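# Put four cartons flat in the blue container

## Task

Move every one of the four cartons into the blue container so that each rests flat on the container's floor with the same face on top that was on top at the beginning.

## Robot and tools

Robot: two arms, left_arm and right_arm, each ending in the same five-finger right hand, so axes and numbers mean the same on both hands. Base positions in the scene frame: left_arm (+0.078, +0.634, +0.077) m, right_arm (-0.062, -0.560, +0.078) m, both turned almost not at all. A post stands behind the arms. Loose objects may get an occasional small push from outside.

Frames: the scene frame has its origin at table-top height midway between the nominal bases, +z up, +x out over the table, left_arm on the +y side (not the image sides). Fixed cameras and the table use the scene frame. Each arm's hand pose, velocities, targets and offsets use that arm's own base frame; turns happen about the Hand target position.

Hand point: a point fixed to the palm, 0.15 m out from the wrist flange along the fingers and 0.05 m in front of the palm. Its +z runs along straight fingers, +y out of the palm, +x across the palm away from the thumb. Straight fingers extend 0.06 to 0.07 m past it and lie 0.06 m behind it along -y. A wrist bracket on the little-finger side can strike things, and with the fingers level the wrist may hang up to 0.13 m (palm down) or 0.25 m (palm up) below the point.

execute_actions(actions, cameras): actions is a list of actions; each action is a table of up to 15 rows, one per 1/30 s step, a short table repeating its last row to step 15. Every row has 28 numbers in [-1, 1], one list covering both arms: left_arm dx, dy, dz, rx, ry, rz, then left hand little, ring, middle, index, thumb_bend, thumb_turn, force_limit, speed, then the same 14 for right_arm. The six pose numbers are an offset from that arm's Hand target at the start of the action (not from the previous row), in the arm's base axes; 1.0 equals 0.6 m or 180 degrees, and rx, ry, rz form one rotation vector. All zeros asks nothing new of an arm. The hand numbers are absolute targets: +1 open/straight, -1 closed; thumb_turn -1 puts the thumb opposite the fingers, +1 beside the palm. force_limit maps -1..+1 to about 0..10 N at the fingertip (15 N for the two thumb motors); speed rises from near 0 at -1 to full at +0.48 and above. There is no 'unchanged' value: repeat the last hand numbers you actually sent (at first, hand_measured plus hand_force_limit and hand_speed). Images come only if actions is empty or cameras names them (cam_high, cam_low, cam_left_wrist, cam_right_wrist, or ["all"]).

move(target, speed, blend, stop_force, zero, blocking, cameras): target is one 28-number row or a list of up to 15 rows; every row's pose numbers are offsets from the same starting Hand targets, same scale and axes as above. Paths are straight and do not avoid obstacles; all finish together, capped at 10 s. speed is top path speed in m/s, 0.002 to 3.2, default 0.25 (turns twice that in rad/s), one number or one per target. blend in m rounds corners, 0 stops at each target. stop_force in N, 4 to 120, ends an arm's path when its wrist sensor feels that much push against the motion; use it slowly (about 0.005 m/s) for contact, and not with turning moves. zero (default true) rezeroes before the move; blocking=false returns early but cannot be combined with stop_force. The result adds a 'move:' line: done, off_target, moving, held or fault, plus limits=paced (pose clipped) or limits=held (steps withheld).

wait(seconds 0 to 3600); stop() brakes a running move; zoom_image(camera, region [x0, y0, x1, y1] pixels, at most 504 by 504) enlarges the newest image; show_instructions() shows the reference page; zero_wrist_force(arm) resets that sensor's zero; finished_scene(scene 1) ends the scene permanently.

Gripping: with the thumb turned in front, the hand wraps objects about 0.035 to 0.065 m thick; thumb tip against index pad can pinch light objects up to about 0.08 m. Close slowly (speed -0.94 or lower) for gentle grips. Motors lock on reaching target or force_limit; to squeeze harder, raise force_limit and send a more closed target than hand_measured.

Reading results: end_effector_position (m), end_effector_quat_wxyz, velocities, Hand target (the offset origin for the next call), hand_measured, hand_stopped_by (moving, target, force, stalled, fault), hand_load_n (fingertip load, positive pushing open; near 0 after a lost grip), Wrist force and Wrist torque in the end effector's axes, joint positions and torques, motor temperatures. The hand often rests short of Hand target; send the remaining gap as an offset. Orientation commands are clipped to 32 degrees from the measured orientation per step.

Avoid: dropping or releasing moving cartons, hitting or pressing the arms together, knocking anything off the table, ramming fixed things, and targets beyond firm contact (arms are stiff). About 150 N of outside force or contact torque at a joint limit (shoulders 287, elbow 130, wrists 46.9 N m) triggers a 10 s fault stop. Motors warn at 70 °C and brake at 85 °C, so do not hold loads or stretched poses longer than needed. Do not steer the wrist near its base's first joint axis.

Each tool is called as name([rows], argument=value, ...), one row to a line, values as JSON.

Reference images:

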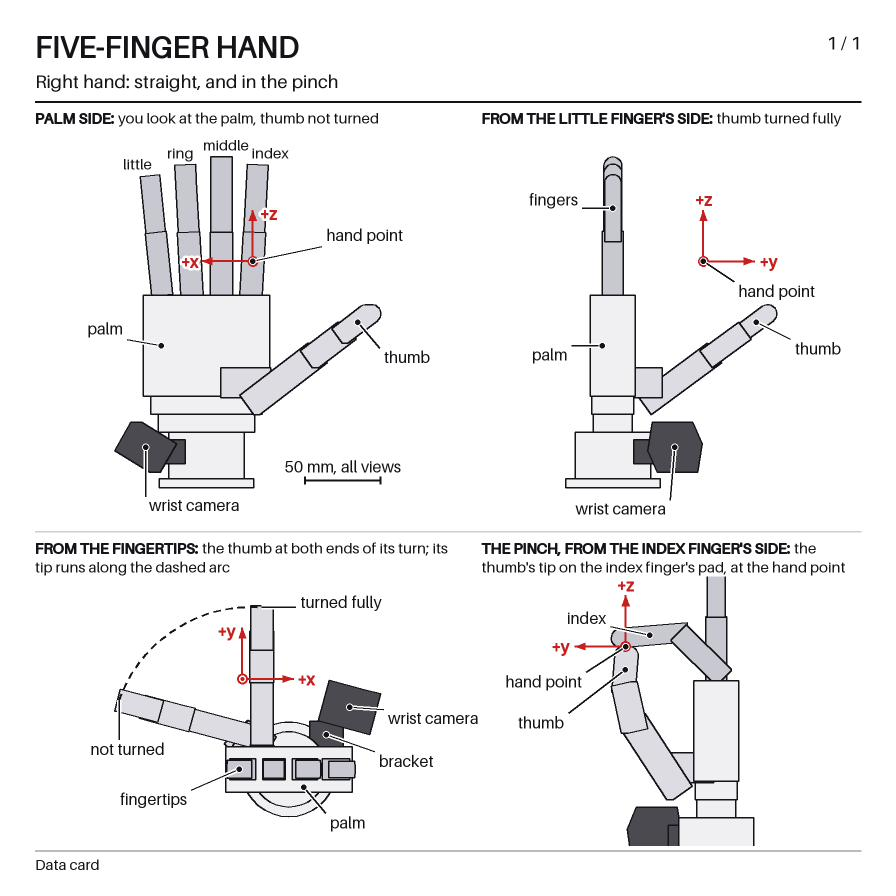

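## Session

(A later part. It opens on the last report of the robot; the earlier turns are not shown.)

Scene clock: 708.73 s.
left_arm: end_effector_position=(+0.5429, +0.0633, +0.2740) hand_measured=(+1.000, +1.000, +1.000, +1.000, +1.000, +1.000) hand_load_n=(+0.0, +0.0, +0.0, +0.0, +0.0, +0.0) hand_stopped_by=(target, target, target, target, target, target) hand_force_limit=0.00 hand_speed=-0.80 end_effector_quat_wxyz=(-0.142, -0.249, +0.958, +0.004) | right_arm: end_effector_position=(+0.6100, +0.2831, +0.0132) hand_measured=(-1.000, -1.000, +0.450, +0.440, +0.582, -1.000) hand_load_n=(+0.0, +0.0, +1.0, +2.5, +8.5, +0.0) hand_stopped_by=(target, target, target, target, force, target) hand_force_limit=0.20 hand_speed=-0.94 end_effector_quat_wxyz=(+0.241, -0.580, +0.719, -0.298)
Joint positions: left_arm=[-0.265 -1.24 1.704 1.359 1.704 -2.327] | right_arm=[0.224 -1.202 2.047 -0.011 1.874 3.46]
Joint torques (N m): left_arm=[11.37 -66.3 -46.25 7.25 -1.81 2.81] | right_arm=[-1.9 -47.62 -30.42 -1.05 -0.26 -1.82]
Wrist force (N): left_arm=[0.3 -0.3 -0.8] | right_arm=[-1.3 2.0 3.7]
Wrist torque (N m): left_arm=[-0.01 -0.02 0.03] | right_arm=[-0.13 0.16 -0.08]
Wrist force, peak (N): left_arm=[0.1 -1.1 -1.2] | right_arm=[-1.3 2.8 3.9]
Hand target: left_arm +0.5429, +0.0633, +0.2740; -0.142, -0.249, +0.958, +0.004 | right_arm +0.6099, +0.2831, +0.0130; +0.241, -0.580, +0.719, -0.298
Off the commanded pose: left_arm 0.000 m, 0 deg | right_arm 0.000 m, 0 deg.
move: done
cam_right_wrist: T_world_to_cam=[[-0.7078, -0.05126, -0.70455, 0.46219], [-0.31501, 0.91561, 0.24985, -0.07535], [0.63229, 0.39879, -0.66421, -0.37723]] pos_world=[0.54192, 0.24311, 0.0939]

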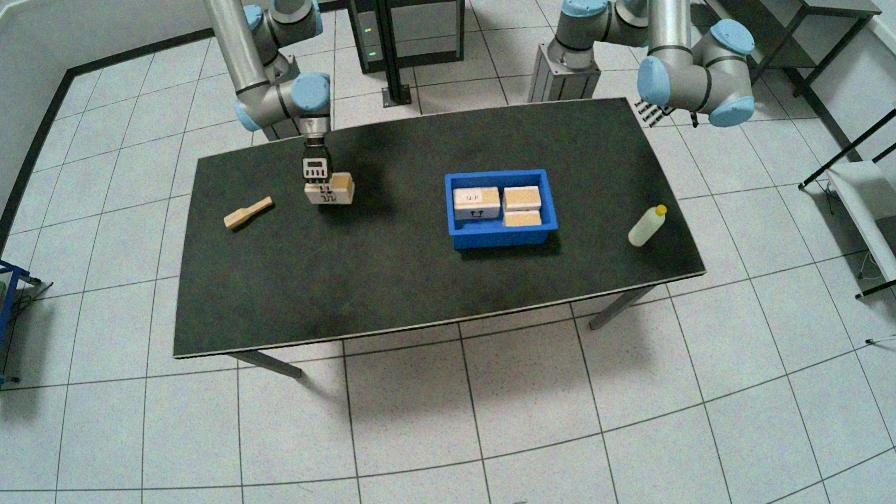

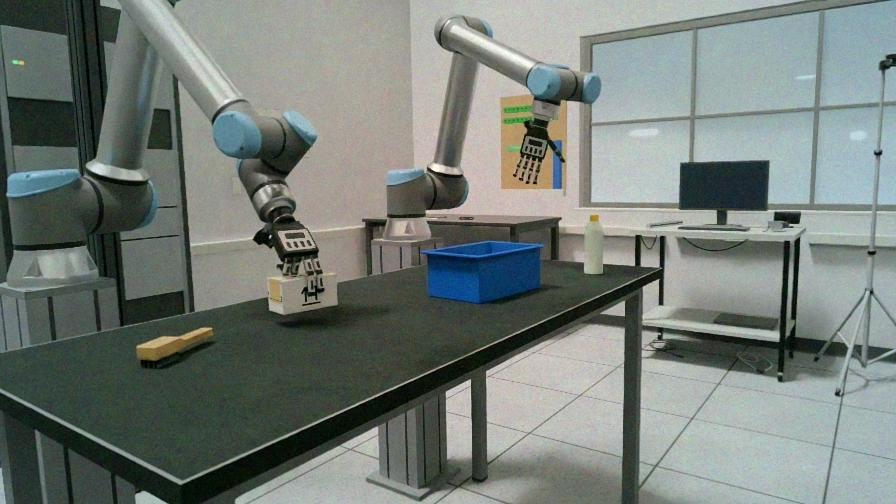

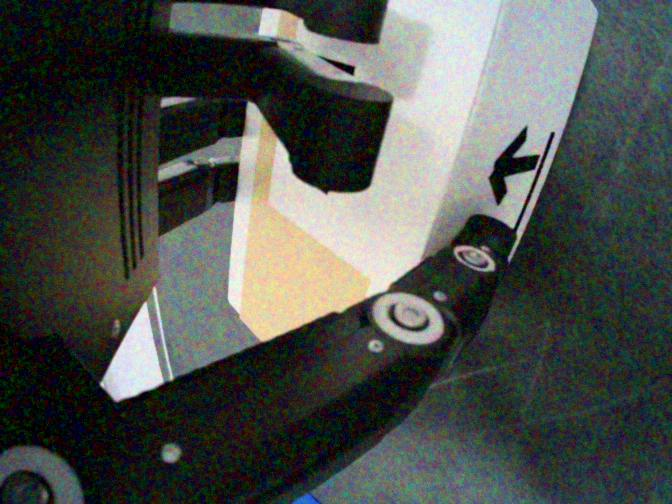

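move([
  [0,0,0,0,0,0,1,1,1,1,1,1,0,-0.8,0,0,0.3,0,0,0,-1,-1,0.45,0.44,0.5,-1,0.2,-0.94],
  [0,0,0,0,0,0,1,1,1,1,1,1,0,-0.8,0.3195,0.7255,0.3117,0,0,0.0359,-1,-1,0.45,0.44,0.5,-1,0.2,-0.94],
], cameras=["cam_high","cam_low","cam_right_wrist"], speed=0.2, blend=[0.05,0])

zoom_image(camera="cam_right_wrist", region=[300, 0, 672, 372])

zoom_image(camera="cam_high", region=[430, 120, 590, 260])

Scene clock: 743.80 s.
left_arm: end_effector_position=(+0.5429, +0.0633, +0.2740) hand_measured=(+1.000, +1.000, +1.000, +1.000, +1.000, +1.000) hand_load_n=(+0.0, +0.0, +0.0, +0.0, +0.0, +0.0) hand_stopped_by=(target, target, target, target, target, target) hand_force_limit=0.00 hand_speed=-0.80 end_effector_quat_wxyz=(-0.142, -0.249, +0.958, +0.004) | right_arm: end_effector_position=(+0.8015, +0.7184, +0.2000) hand_measured=(-1.000, -1.000, +0.450, +0.440, +0.582, -1.000) hand_load_n=(+0.0, +0.0, +1.5, +2.0, +7.5, +0.5) hand_stopped_by=(target, target, target, target, force, target) hand_force_limit=0.20 hand_speed=-0.94 end_effector_quat_wxyz=(+0.258, -0.620, +0.685, -0.284)
Joint positions: left_arm=[-0.265 -1.24 1.704 1.359 1.704 -2.327] | right_arm=[0.639 -0.693 0.814 0.811 2.067 3.713]
Joint torques (N m): left_arm=[12.31 -67.26 -46.03 7.35 -1.77 2.9] | right_arm=[-14.52 -97.39 -50.31 1.82 -0.6 -2.13]
Wrist force (N): left_arm=[0.2 -1.0 -0.7] | right_arm=[-1.4 2.1 3.5]
Wrist torque (N m): left_arm=[-0.12 0.00 0.00] | right_arm=[-0.10 0.22 -0.13]
Wrist force, peak (N): left_arm=[0.6 -1.2 -1.1] | right_arm=[-1.1 4.4 5.7]
Hand target: left_arm +0.5429, +0.0633, +0.2740; -0.142, -0.249, +0.958, +0.004 | right_arm +0.8016, +0.7184, +0.2000; +0.258, -0.620, +0.685, -0.284
Off the commanded pose: left_arm 0.000 m, 0 deg | right_arm 0.000 m, 0 deg.
move: done
cam_right_wrist: T_world_to_cam=[[-0.69761, -0.13063, -0.70447, 0.8005], [-0.41602, 0.87436, 0.24983, -0.34962], [0.58332, 0.46736, -0.66431, -0.55784]] pos_world=[0.73839, 0.67098, 0.28069]

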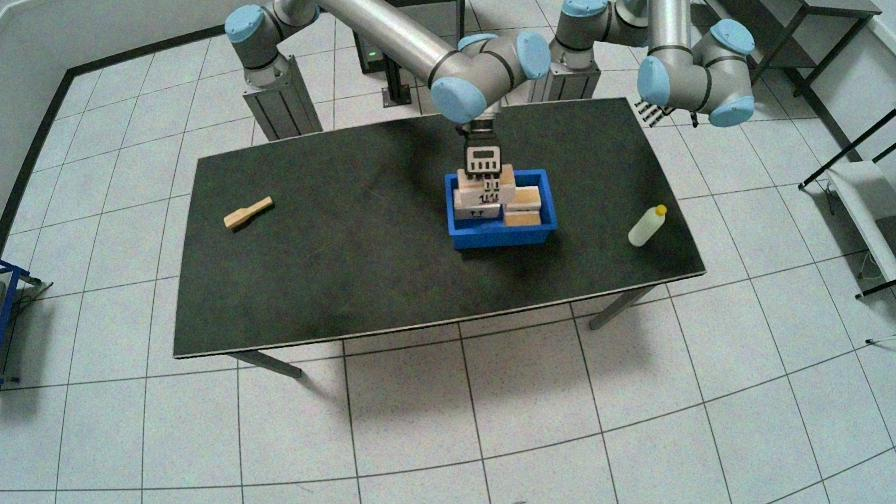

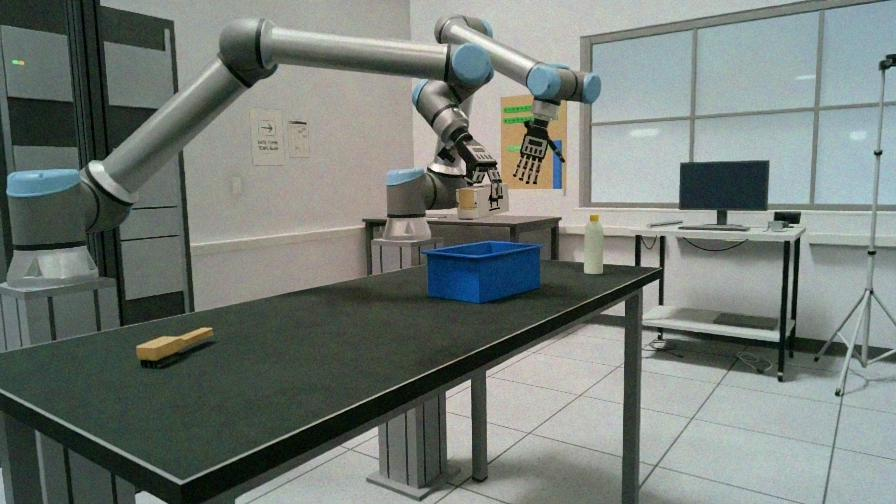

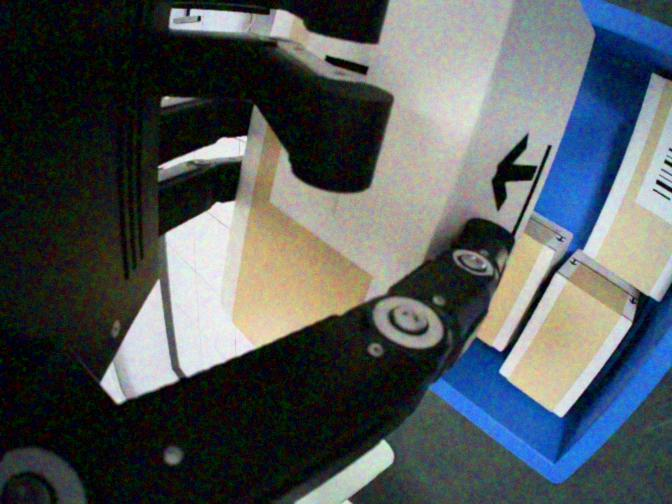

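Scaled by 1.355 from the camera's image (finer frame: 960x720).

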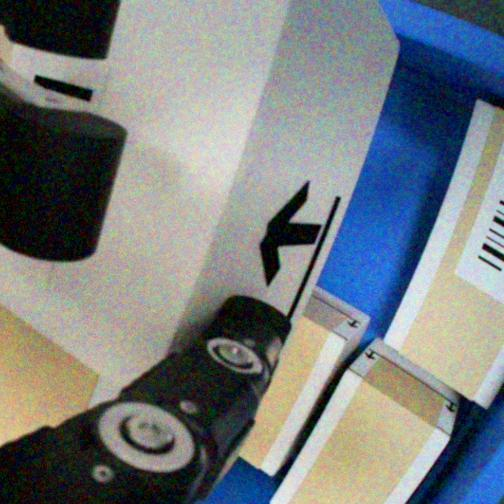

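Scaled by 3.150.

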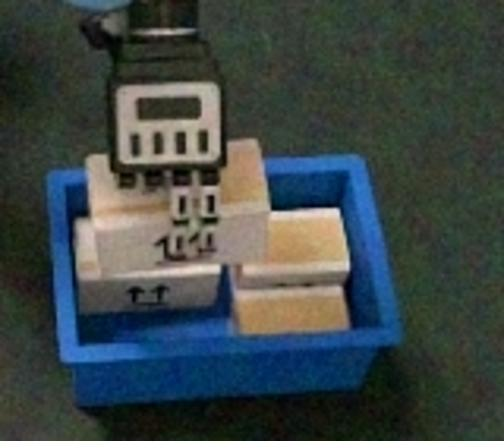

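zoom_image(camera="cam_right_wrist", region=[500, 190, 672, 362])

zoom_image(camera="cam_right_wrist", region=[500, 0, 672, 172])

zoom_image(camera="cam_right_wrist", region=[430, 330, 602, 502])

Scaled by 2.930 from the camera's image (finer frame: 960x720).

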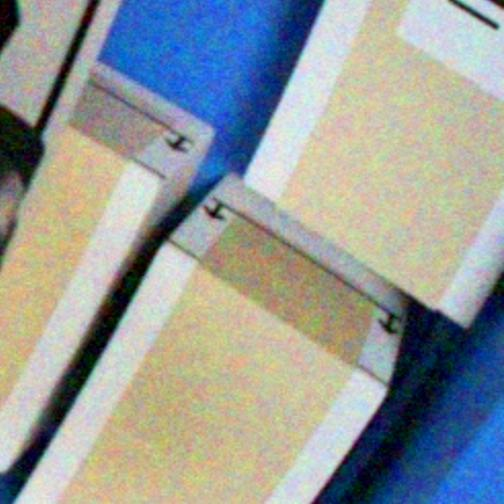

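Scaled by 2.930 from the camera's image (finer frame: 960x720).

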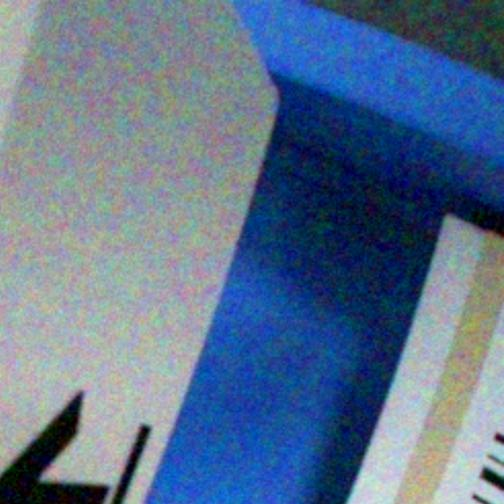

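Scaled by 2.930 from the camera's image (finer frame: 960x720).

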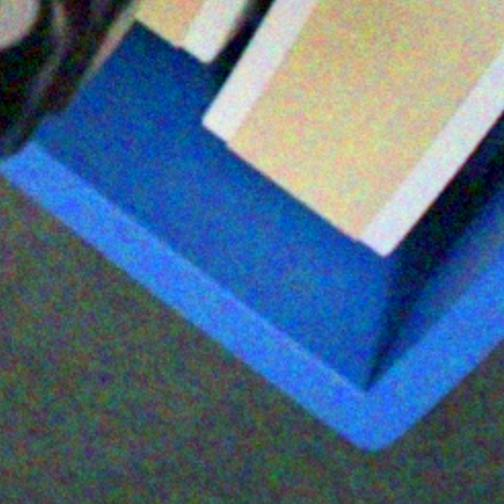

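move(target=[0,0,0,0,0,0,1,1,1,1,1,1,0,-0.8,-0.0078,-0.0127,-0.133,0,0,0,-1,-1,0.45,0.44,0.5,-1,0.2,-0.94], cameras=["cam_high","cam_low","cam_right_wrist"], speed=0.06)

zoom_image(camera="cam_right_wrist", region=[432, 0, 672, 240])

zoom_image(camera="cam_high", region=[430, 140, 570, 260])

zoom_image(camera="cam_low", region=[410, 170, 560, 310])

Scene clock: 792.37 s.
left_arm: end_effector_position=(+0.5429, +0.0633, +0.2740) hand_measured=(+1.000, +1.000, +1.000, +1.000, +1.000, +1.000) hand_load_n=(+0.0, +0.0, +0.0, +0.0, +0.0, +0.0) hand_stopped_by=(target, target, target, target, target, target) hand_force_limit=0.00 hand_speed=-0.80 end_effector_quat_wxyz=(-0.142, -0.249, +0.958, +0.004) | right_arm: end_effector_position=(+0.7969, +0.7107, +0.1199) hand_measured=(-1.000, -1.000, +0.450, +0.440, +0.582, -1.000) hand_load_n=(+0.0, +0.0, +1.5, +2.5, +8.0, +0.0) hand_stopped_by=(target, target, target, target, force, target) hand_force_limit=0.20 hand_speed=-0.94 end_effector_quat_wxyz=(+0.257, -0.620, +0.685, -0.284)
Joint positions: left_arm=[-0.265 -1.24 1.704 1.359 1.704 -2.327] | right_arm=[0.636 -0.68 0.933 0.678 2.065 3.71]
Joint torques (N m): left_arm=[12.13 -66.76 -46.25 7.31 -1.68 2.66] | right_arm=[-10.8 -123.94 -52 4.28 -0.97 -1.63]
Wrist force (N): left_arm=[0.6 -0.7 -0.7] | right_arm=[-1.3 2.1 3.5]
Wrist torque (N m): left_arm=[-0.08 -0.07 0.03] | right_arm=[-0.09 0.20 0.15]
Wrist force, peak (N): left_arm=[0.3 -0.8 -1.3] | right_arm=[-1.3 3.1 4.3]
Hand target: left_arm +0.5429, +0.0633, +0.2740; -0.142, -0.249, +0.958, +0.004 | right_arm +0.7970, +0.7107, +0.1202; +0.258, -0.620, +0.685, -0.284
Off the commanded pose: left_arm 0.000 m, 0 deg | right_arm 0.000 m, 0 deg.
move: done
cam_right_wrist: T_world_to_cam=[[-0.69786, -0.13075, -0.7042, 0.74006], [-0.41587, 0.87445, 0.24977, -0.32495], [0.58313, 0.46716, -0.66462, -0.60444]] pos_world=[0.73379, 0.66328, 0.20059]

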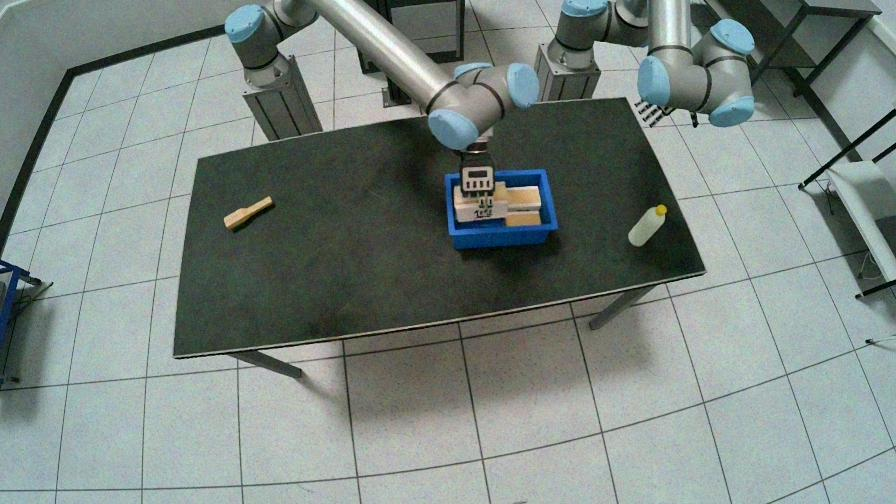

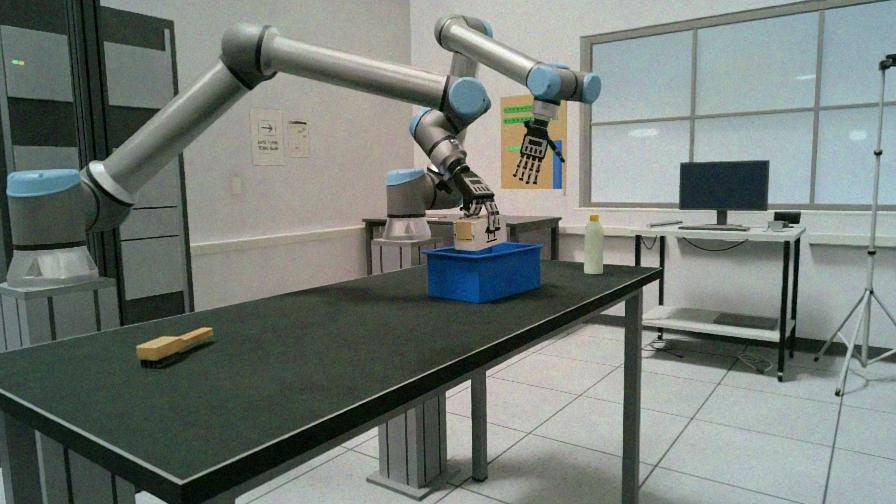

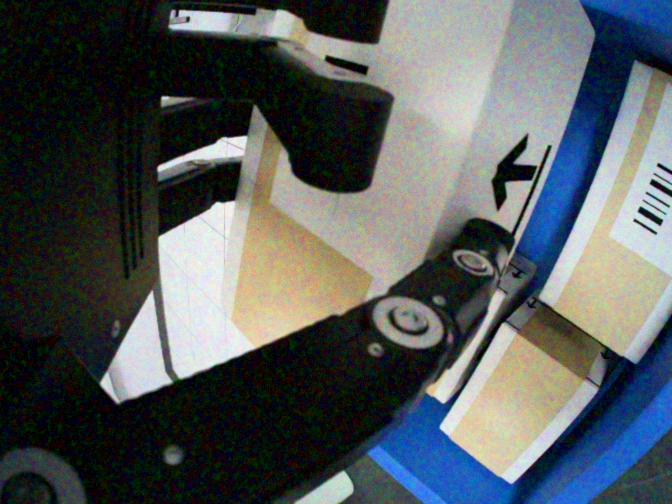

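Scaled by 2.100 from the camera's image (finer frame: 960x720).

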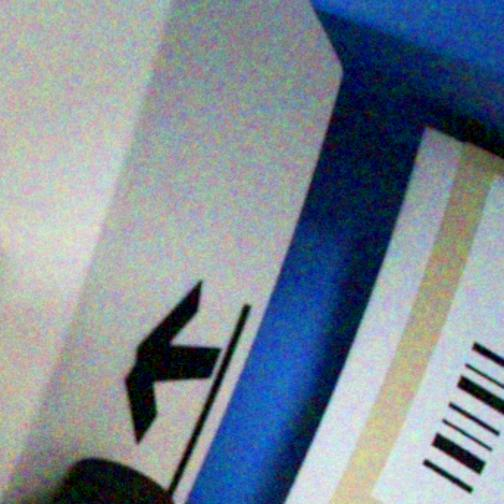

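Scaled by 3.600.

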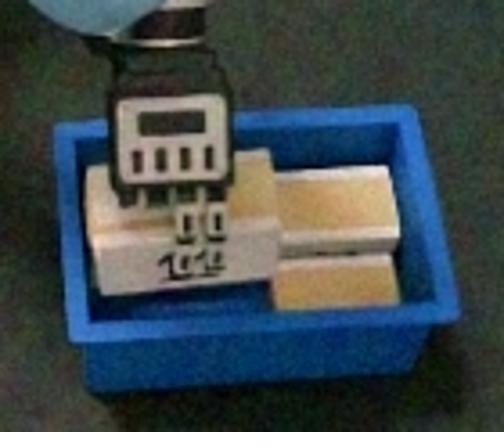

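Scaled by 3.360.

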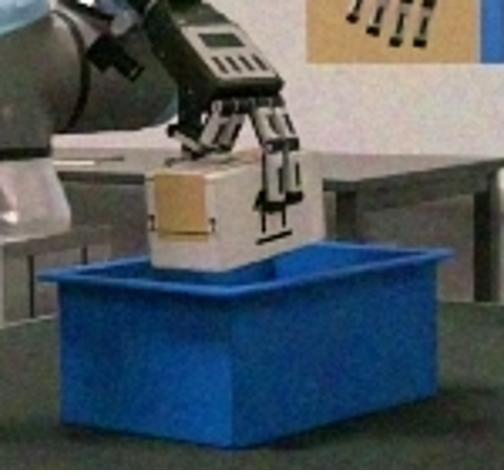

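move(target=[0,0,0,0,0,0,1,1,1,1,1,1,0,-0.8,0,0,-0.128,0,0,0,-1,-1,0.45,0.44,0.5,-1,0.2,-0.94], cameras=["cam_high","cam_low","cam_right_wrist"], speed=0.03, stop_force=6)

zoom_image(camera="cam_right_wrist", region=[432, 0, 672, 240])

zoom_image(camera="cam_high", region=[430, 140, 570, 260])

Scene clock: 811.03 s.
left_arm: end_effector_position=(+0.5429, +0.0633, +0.2740) hand_measured=(+1.000, +1.000, +1.000, +1.000, +1.000, +1.000) hand_load_n=(+0.0, +0.0, +0.0, +0.0, +0.0, +0.0) hand_stopped_by=(target, target, target, target, target, target) hand_force_limit=0.00 hand_speed=-0.80 end_effector_quat_wxyz=(-0.142, -0.249, +0.958, +0.004) | right_arm: end_effector_position=(+0.7970, +0.7107, +0.0434) hand_measured=(-1.000, -1.000, +0.450, +0.440, +0.582, -1.000) hand_load_n=(+0.0, +0.0, +1.5, +2.0, +8.0, +0.5) hand_stopped_by=(target, target, target, target, force, target) hand_force_limit=0.20 hand_speed=-0.94 end_effector_quat_wxyz=(+0.258, -0.620, +0.685, -0.284)
Joint positions: left_arm=[-0.265 -1.24 1.704 1.359 1.704 -2.327] | right_arm=[0.636 -0.634 0.987 0.578 2.065 3.71]
Joint torques (N m): left_arm=[11.15 -66.38 -46.13 7.32 -1.75 2.73] | right_arm=[8.7 -125.03 -51.86 3.82 1.43 -1.05]
Wrist force (N): left_arm=[0.3 -0.7 -1.1] | right_arm=[-1.4 1.9 3.8]
Wrist torque (N m): left_arm=[-0.05 0.00 0.01] | right_arm=[-0.13 0.21 0.12]
Wrist force, peak (N): left_arm=[1.1 -0.9 -0.8] | right_arm=[-1.6 1.9 4.2]
Hand target: left_arm +0.5429, +0.0633, +0.2740; -0.142, -0.249, +0.958, +0.004 | right_arm +0.7970, +0.7107, +0.0434; +0.258, -0.620, +0.685, -0.284
Off the commanded pose: left_arm 0.000 m, 0 deg | right_arm 0.000 m, 0 deg.
move: done
cam_right_wrist: T_world_to_cam=[[-0.69764, -0.13057, -0.70445, 0.6861], [-0.41597, 0.87437, 0.24988, -0.3058], [0.58333, 0.46736, -0.66431, -0.65563]] pos_world=[0.73389, 0.66338, 0.12419]

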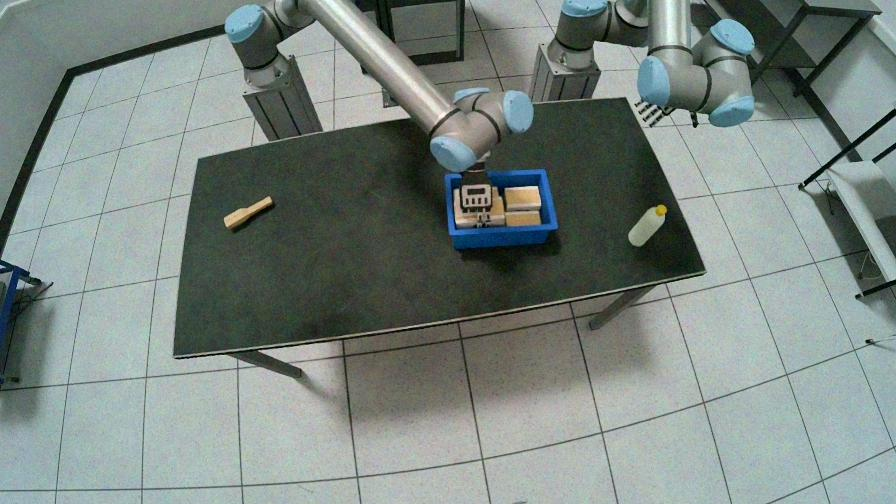

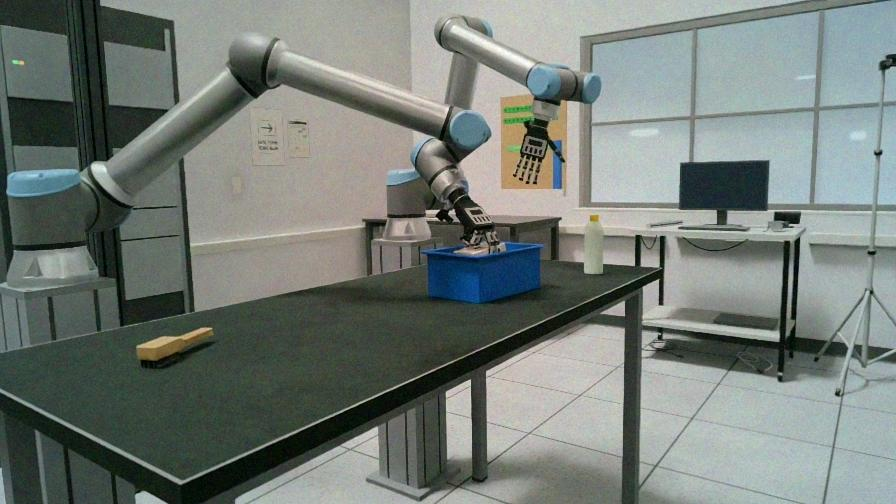

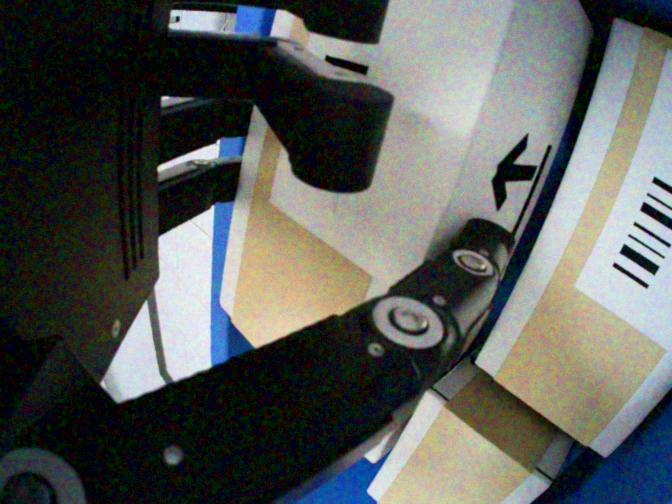

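Scaled by 2.100 from the camera's image (finer frame: 960x720).

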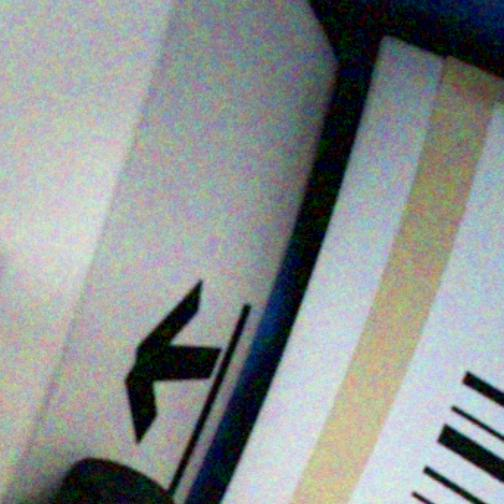

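Scaled by 3.600.

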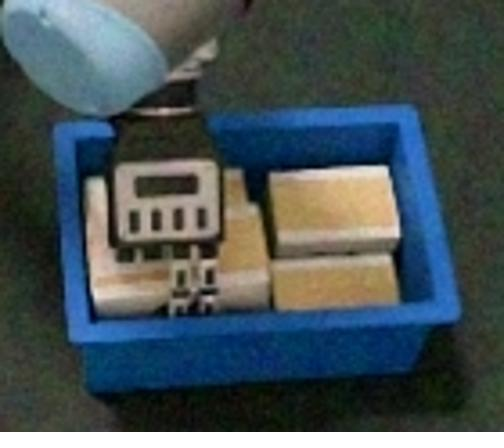

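move(target=[0,0,0,0,0,0,1,1,1,1,1,1,0,-0.8,0.02,-0.0018,0,0,0,0,-1,-1,0.45,0.44,0.5,-1,0.2,-0.94], cameras=["cam_high","cam_right_wrist"], speed=0.01, stop_force=4)

zoom_image(camera="cam_right_wrist", region=[432, 0, 672, 240])

zoom_image(camera="cam_high", region=[430, 140, 570, 260])

Scene clock: 817.70 s.
left_arm: end_effector_position=(+0.5429, +0.0633, +0.2740) hand_measured=(+1.000, +1.000, +1.000, +1.000, +1.000, +1.000) hand_load_n=(+0.0, +0.0, +0.0, +0.0, +0.0, +0.0) hand_stopped_by=(target, target, target, target, target, target) hand_force_limit=0.00 hand_speed=-0.80 end_effector_quat_wxyz=(-0.142, -0.249, +0.958, +0.004) | right_arm: end_effector_position=(+0.8019, +0.7103, +0.0435) hand_measured=(-1.000, -1.000, +0.450, +0.440, +0.582, -1.000) hand_load_n=(+0.0, +0.0, +0.5, +2.0, +8.5, +0.5) hand_stopped_by=(target, target, target, target, force, target) hand_force_limit=0.20 hand_speed=-0.94 end_effector_quat_wxyz=(+0.258, -0.620, +0.685, -0.284)
Joint positions: left_arm=[-0.265 -1.24 1.704 1.359 1.704 -2.327] | right_arm=[0.632 -0.629 0.977 0.582 2.063 3.706]
Joint torques (N m): left_arm=[11.57 -67.04 -46.31 7.27 -1.64 2.77] | right_arm=[19.52 -127.84 -24.65 -0.45 3.65 2.21]
Wrist force (N): left_arm=[0.4 -0.7 -0.7] | right_arm=[-1.6 3.1 2.8]
Wrist torque (N m): left_arm=[-0.06 -0.04 0.03] | right_arm=[-0.15 0.29 0.10]
Wrist force, peak (N): left_arm=[0.4 -1.1 -1.2] | right_arm=[-2.5 4.1 2.2]
Hand target: left_arm +0.5429, +0.0633, +0.2740; -0.142, -0.249, +0.958, +0.004 | right_arm +0.8019, +0.7103, +0.0435; +0.258, -0.620, +0.685, -0.284 (not the last commanded pose)
Off the commanded pose: left_arm 0.000 m, 0 deg | right_arm 0.007 m, 0 deg.
move: contact (right_arm)
cam_right_wrist: T_world_to_cam=[[-0.69764, -0.13068, -0.70442, 0.68952], [-0.41605, 0.87434, 0.24985, -0.30324], [0.58326, 0.46738, -0.66435, -0.65822]] pos_world=[0.73879, 0.66288, 0.12419]

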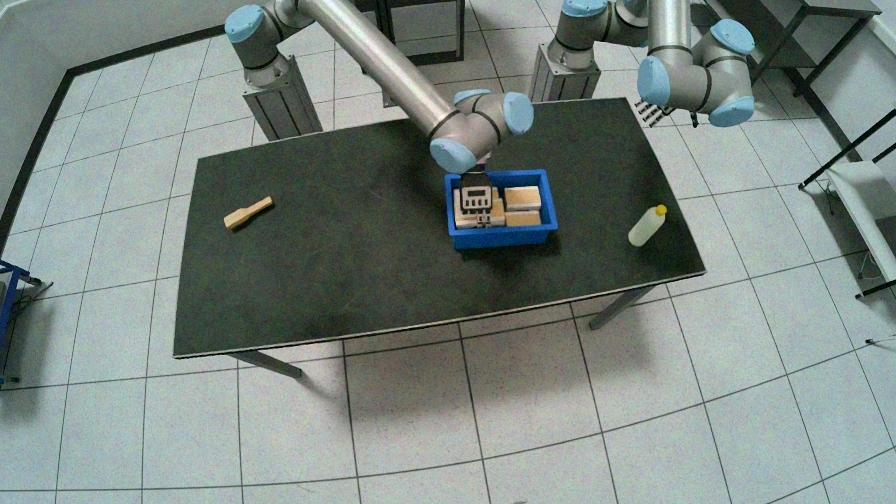

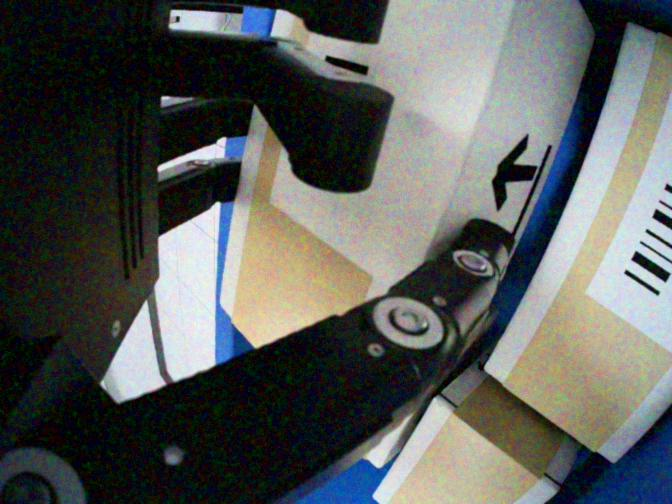

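Scaled by 2.100 from the camera's image (finer frame: 960x720).

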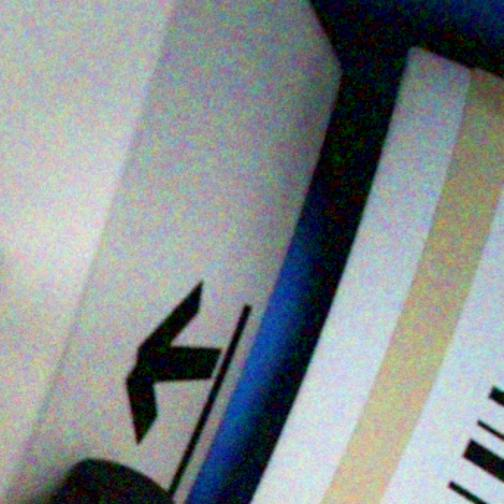

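Scaled by 3.600.

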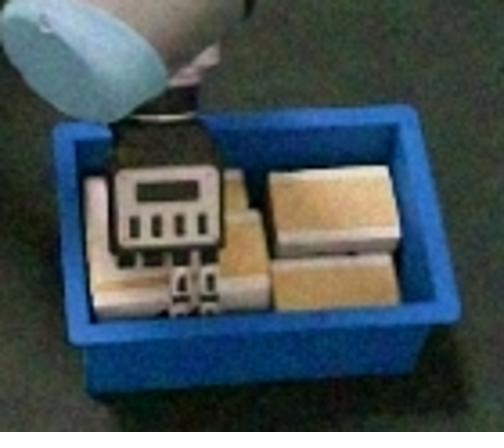

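move(target=[0,0,0,0,0,0,1,1,1,1,1,1,0,-0.8,-0.0008,0,-0.05,0,0,0,-1,-1,0.45,0.44,0.5,-1,0.2,-0.94], cameras=["cam_high","cam_right_wrist"], speed=0.015, stop_force=6)

zoom_image(camera="cam_right_wrist", region=[432, 0, 672, 240])

Scene clock: 833.60 s.
left_arm: end_effector_position=(+0.5429, +0.0633, +0.2740) hand_measured=(+1.000, +1.000, +1.000, +1.000, +1.000, +1.000) hand_load_n=(+0.0, +0.0, +0.0, +0.0, +0.0, +0.0) hand_stopped_by=(target, target, target, target, target, target) hand_force_limit=0.00 hand_speed=-0.80 end_effector_quat_wxyz=(-0.142, -0.249, +0.958, +0.004) | right_arm: end_effector_position=(+0.8014, +0.7103, +0.0133) hand_measured=(-1.000, -1.000, +0.450, +0.440, +0.582, -1.000) hand_load_n=(+0.0, +0.0, +1.5, +2.0, +8.0, +0.5) hand_stopped_by=(target, target, target, target, force, target) hand_force_limit=0.20 hand_speed=-0.94 end_effector_quat_wxyz=(+0.257, -0.620, +0.685, -0.284)
Joint positions: left_arm=[-0.265 -1.24 1.704 1.359 1.704 -2.327] | right_arm=[0.632 -0.608 0.993 0.545 2.063 3.707]
Joint torques (N m): left_arm=[11.64 -67.64 -45.9 7.19 -1.69 2.91] | right_arm=[17.83 -126.13 -37.18 4.12 3.48 2]
Wrist force (N): left_arm=[0.1 -0.7 -0.8] | right_arm=[-1.4 1.8 3.9]
Wrist torque (N m): left_arm=[-0.06 0.01 0.01] | right_arm=[-0.15 0.22 -0.01]
Wrist force, peak (N): left_arm=[0.4 -1.4 -1.1] | right_arm=[-1.8 2.4 3.9]
Hand target: left_arm +0.5429, +0.0633, +0.2740; -0.142, -0.249, +0.958, +0.004 | right_arm +0.8014, +0.7103, +0.0135; +0.258, -0.620, +0.685, -0.284
Off the commanded pose: left_arm 0.000 m, 0 deg | right_arm 0.000 m, 0 deg.
move: done
cam_right_wrist: T_world_to_cam=[[-0.69769, -0.1307, -0.70437, 0.66802], [-0.41603, 0.87436, 0.24984, -0.29595], [0.58322, 0.46735, -0.66441, -0.67787]] pos_world=[0.73829, 0.66288, 0.09409]

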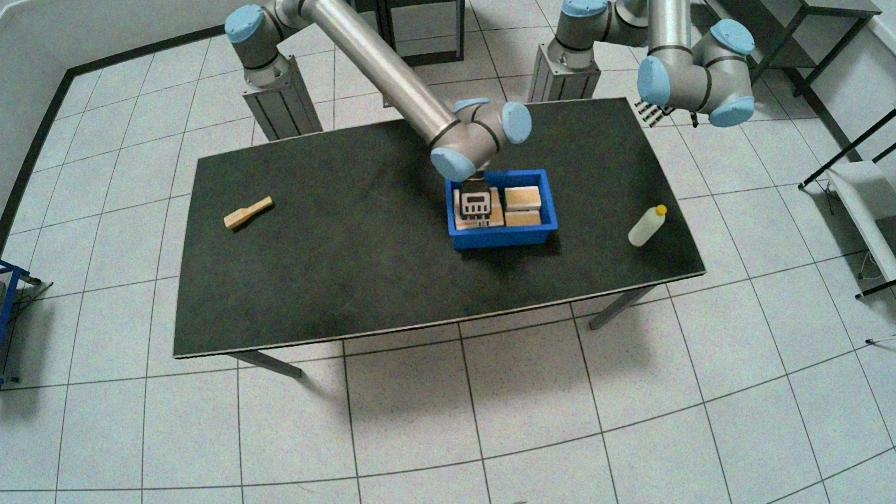

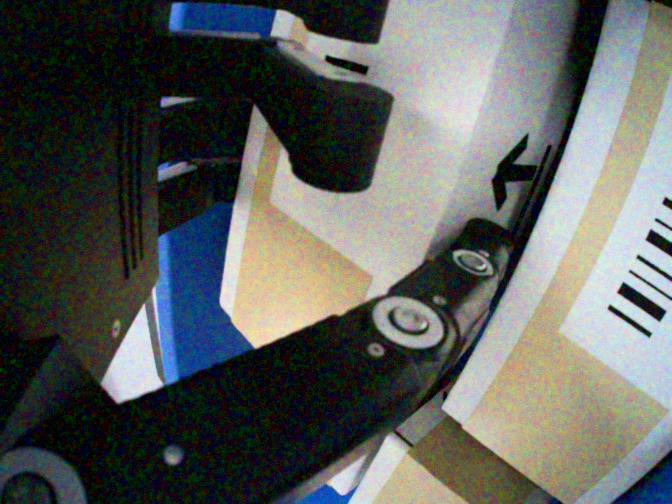

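Scaled by 2.100 from the camera's image (finer frame: 960x720).

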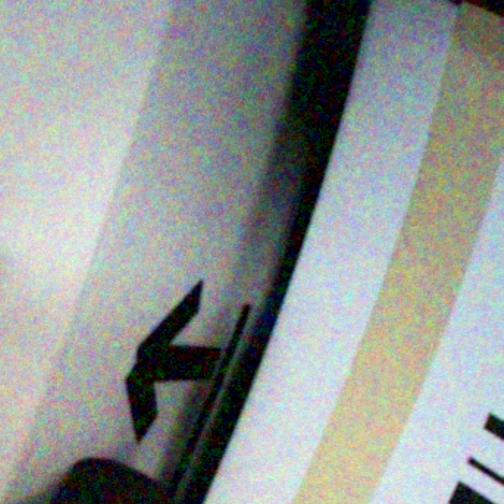

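move(target=[0,0,0,0,0,0,1,1,1,1,1,1,0,-0.8,0,0,-0.03,0,0,0,-1,-1,0.45,0.44,0.5,-1,0.2,-0.94], cameras=["cam_right_wrist"], speed=0.01, stop_force=6)

zoom_image(camera="cam_right_wrist", region=[432, 50, 672, 290])

Scene clock: 840.50 s.
left_arm: end_effector_position=(+0.5429, +0.0633, +0.2740) hand_measured=(+1.000, +1.000, +1.000, +1.000, +1.000, +1.000) hand_load_n=(+0.0, +0.0, +0.0, +0.0, +0.0, +0.0) hand_stopped_by=(target, target, target, target, target, target) hand_force_limit=0.00 hand_speed=-0.80 end_effector_quat_wxyz=(-0.142, -0.249, +0.958, +0.004) | right_arm: end_effector_position=(+0.8014, +0.7103, -0.0047) hand_measured=(-1.000, -1.000, +0.450, +0.440, +0.582, -1.000) hand_load_n=(+0.0, +0.0, +2.0, +3.0, +7.0, +0.0) hand_stopped_by=(target, target, target, target, force, target) hand_force_limit=0.20 hand_speed=-0.94 end_effector_quat_wxyz=(+0.257, -0.620, +0.685, -0.284)
Joint positions: left_arm=[-0.265 -1.24 1.704 1.359 1.704 -2.327] | right_arm=[0.632 -0.595 1.001 0.523 2.063 3.707]
Joint torques (N m): left_arm=[11.71 -66.28 -46.13 7.21 -1.77 2.68] | right_arm=[14.5 -118.72 -26.89 4.18 2.52 0.21]
Wrist force (N): left_arm=[0.5 -0.4 -0.8] | right_arm=[-1.4 -2.2 5.2]
Wrist torque (N m): left_arm=[-0.02 -0.05 0.03] | right_arm=[-0.15 0.21 -0.06]
Wrist force, peak (N): left_arm=[0.6 -0.8 -1.3] | right_arm=[-1.2 -2.0 5.6]
Hand target: left_arm +0.5429, +0.0633, +0.2740; -0.142, -0.249, +0.958, +0.004 | right_arm +0.8014, +0.7103, -0.0045; +0.258, -0.620, +0.685, -0.284
Off the commanded pose: left_arm 0.000 m, 0 deg | right_arm 0.000 m, 0 deg.
move: done
cam_right_wrist: T_world_to_cam=[[-0.69769, -0.1307, -0.70437, 0.65534], [-0.41603, 0.87436, 0.24984, -0.29146], [0.58322, 0.46735, -0.66441, -0.68983]] pos_world=[0.73829, 0.66288, 0.07609]

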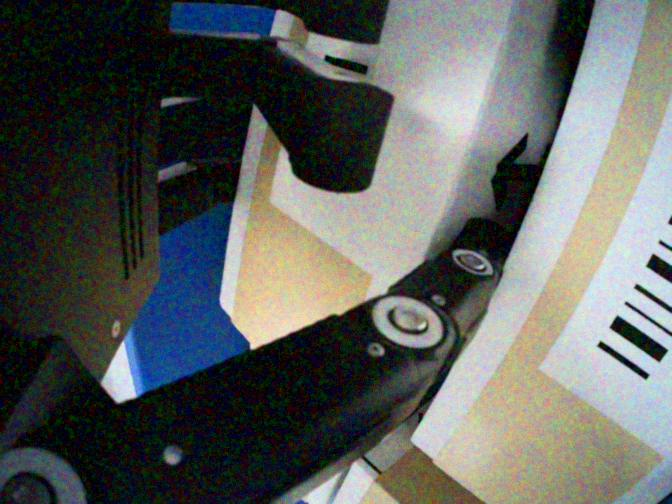

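Scaled by 2.100 from the camera's image (finer frame: 960x720).

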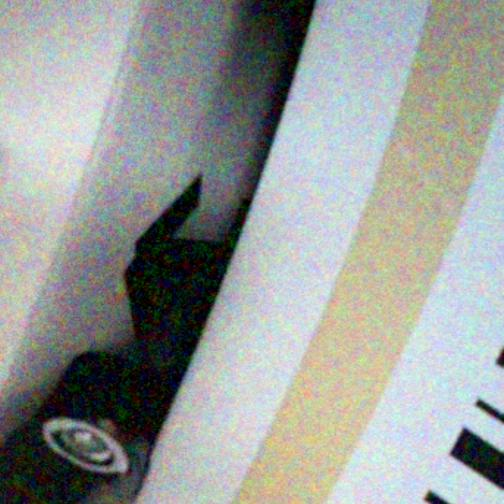

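move(target=[0,0,0,0,0,0,1,1,1,1,1,1,0,-0.8,0,0,-0.01,0,0,0,-1,-1,0.45,0.44,0.5,-1,0.2,-0.94], speed=0.008, stop_force=6)

Scene clock: 846.17 s.
left_arm: end_effector_position=(+0.5429, +0.0633, +0.2740) hand_measured=(+1.000, +1.000, +1.000, +1.000, +1.000, +1.000) hand_load_n=(+0.0, +0.0, +0.0, +0.0, +0.0, +0.0) hand_stopped_by=(target, target, target, target, target, target) hand_force_limit=0.00 hand_speed=-0.80 end_effector_quat_wxyz=(-0.142, -0.249, +0.958, +0.004) | right_arm: end_effector_position=(+0.8014, +0.7103, -0.0106) hand_measured=(-1.000, -1.000, +0.450, +0.440, +0.582, -1.000) hand_load_n=(+0.0, +0.0, +1.5, +3.5, +7.0, +0.0) hand_stopped_by=(target, target, target, target, force, target) hand_force_limit=0.20 hand_speed=-0.94 end_effector_quat_wxyz=(+0.258, -0.620, +0.685, -0.284)
Joint positions: left_arm=[-0.265 -1.24 1.704 1.359 1.704 -2.327] | right_arm=[0.632 -0.59 1.003 0.516 2.063 3.707]
Joint torques (N m): left_arm=[10.7 -66.91 -46.24 7.23 -1.7 2.63] | right_arm=[10.72 -104.43 -18.05 4.27 0.16 -0.14]
Wrist force (N): left_arm=[0.8 -0.6 -0.8] | right_arm=[-4.7 -4.8 1.0]
Wrist torque (N m): left_arm=[-0.06 -0.10 0.05] | right_arm=[-0.22 0.26 -0.22]
Wrist force, peak (N): left_arm=[0.8 -1.1 -1.0] | right_arm=[-4.8 -4.8 2.2]
Hand target: left_arm +0.5429, +0.0633, +0.2740; -0.142, -0.249, +0.958, +0.004 | right_arm +0.8014, +0.7103, -0.0105; +0.258, -0.620, +0.685, -0.284
Off the commanded pose: left_arm 0.000 m, 0 deg | right_arm 0.000 m, 0 deg.
move: done

move(target=[0,0,0,0,0,0,1,1,1,1,1,1,0,-0.8,0,0,-0.0033,0,0,0,-1,-1,0.45,0.44,0.5,-1,0.2,-0.94], speed=0.005, stop_force=6, cameras=["cam_right_wrist","cam_high","cam_low"])

zoom_image(camera="cam_high", region=[430, 140, 570, 260])

Scene clock: 852.43 s.
left_arm: end_effector_position=(+0.5429, +0.0633, +0.2740) hand_measured=(+1.000, +1.000, +1.000, +1.000, +1.000, +1.000) hand_load_n=(+0.0, +0.0, +0.0, +0.0, +0.0, +0.0) hand_stopped_by=(target, target, target, target, target, target) hand_force_limit=0.00 hand_speed=-0.80 end_effector_quat_wxyz=(-0.142, -0.249, +0.958, +0.004) | right_arm: end_effector_position=(+0.8014, +0.7103, -0.0125) hand_measured=(-1.000, -1.000, +0.450, +0.440, +0.582, -1.000) hand_load_n=(+0.0, +0.0, +0.0, +3.0, +7.0, +1.5) hand_stopped_by=(target, target, target, target, force, target) hand_force_limit=0.20 hand_speed=-0.94 end_effector_quat_wxyz=(+0.258, -0.620, +0.685, -0.284)
Joint positions: left_arm=[-0.265 -1.24 1.704 1.359 1.704 -2.327] | right_arm=[0.632 -0.589 1.004 0.514 2.063 3.707]
Joint torques (N m): left_arm=[12.04 -67.04 -46.35 7.21 -1.59 2.86] | right_arm=[10.45 -93.42 -16.14 3.29 -0.08 -0.12]
Wrist force (N): left_arm=[0.4 -0.6 -0.5] | right_arm=[-8.0 -7.4 -4.5]
Wrist torque (N m): left_arm=[-0.06 -0.05 0.02] | right_arm=[-0.38 0.29 -0.26]
Wrist force, peak (N): left_arm=[0.8 -1.3 -0.8] | right_arm=[-8.5 -7.5 -4.4]
Hand target: left_arm +0.5429, +0.0633, +0.2740; -0.142, -0.249, +0.958, +0.004 | right_arm +0.8014, +0.7103, -0.0125; +0.258, -0.620, +0.685, -0.284
Off the commanded pose: left_arm 0.000 m, 0 deg | right_arm 0.000 m, 0 deg.
move: contact (right_arm)
cam_right_wrist: T_world_to_cam=[[-0.69756, -0.13061, -0.70452, 0.64963], [-0.41604, 0.87435, 0.24984, -0.28947], [0.58337, 0.46739, -0.66426, -0.69522]] pos_world=[0.73829, 0.66288, 0.0682]
Images, in order (width x height): cam_high 896x504, cam_low 896x504, cam_right_wrist 672x504.

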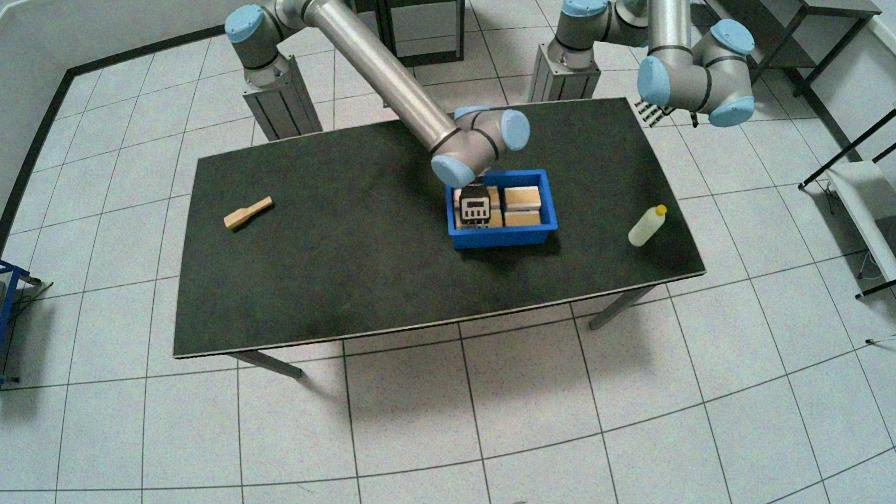

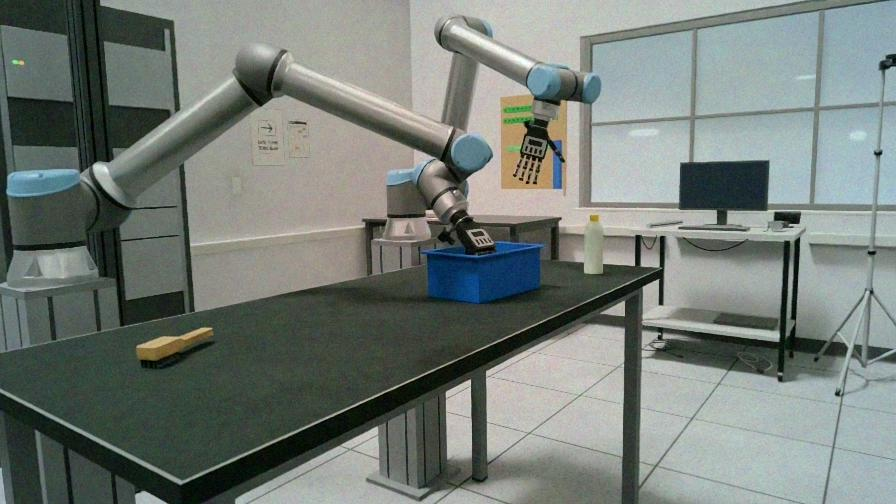

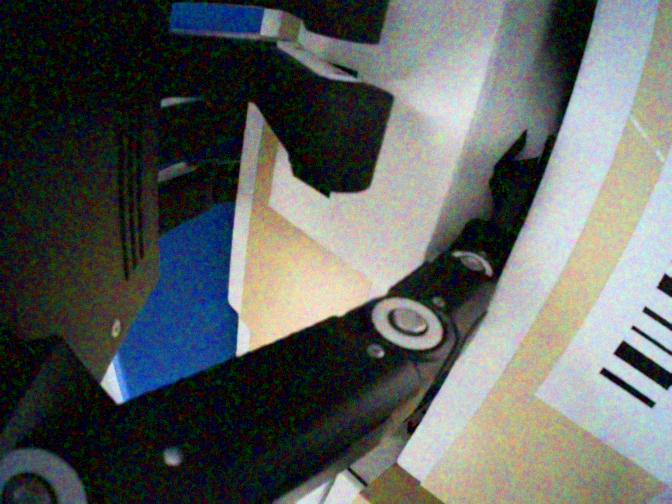

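Scaled by 3.600.

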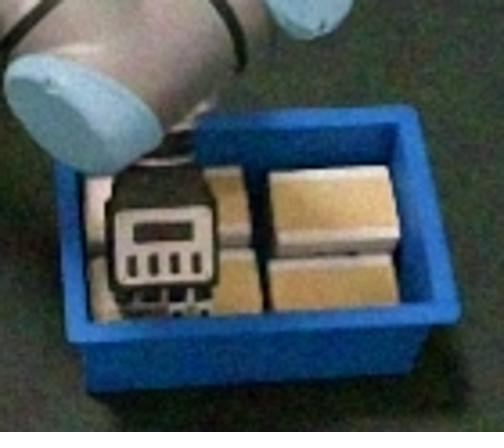

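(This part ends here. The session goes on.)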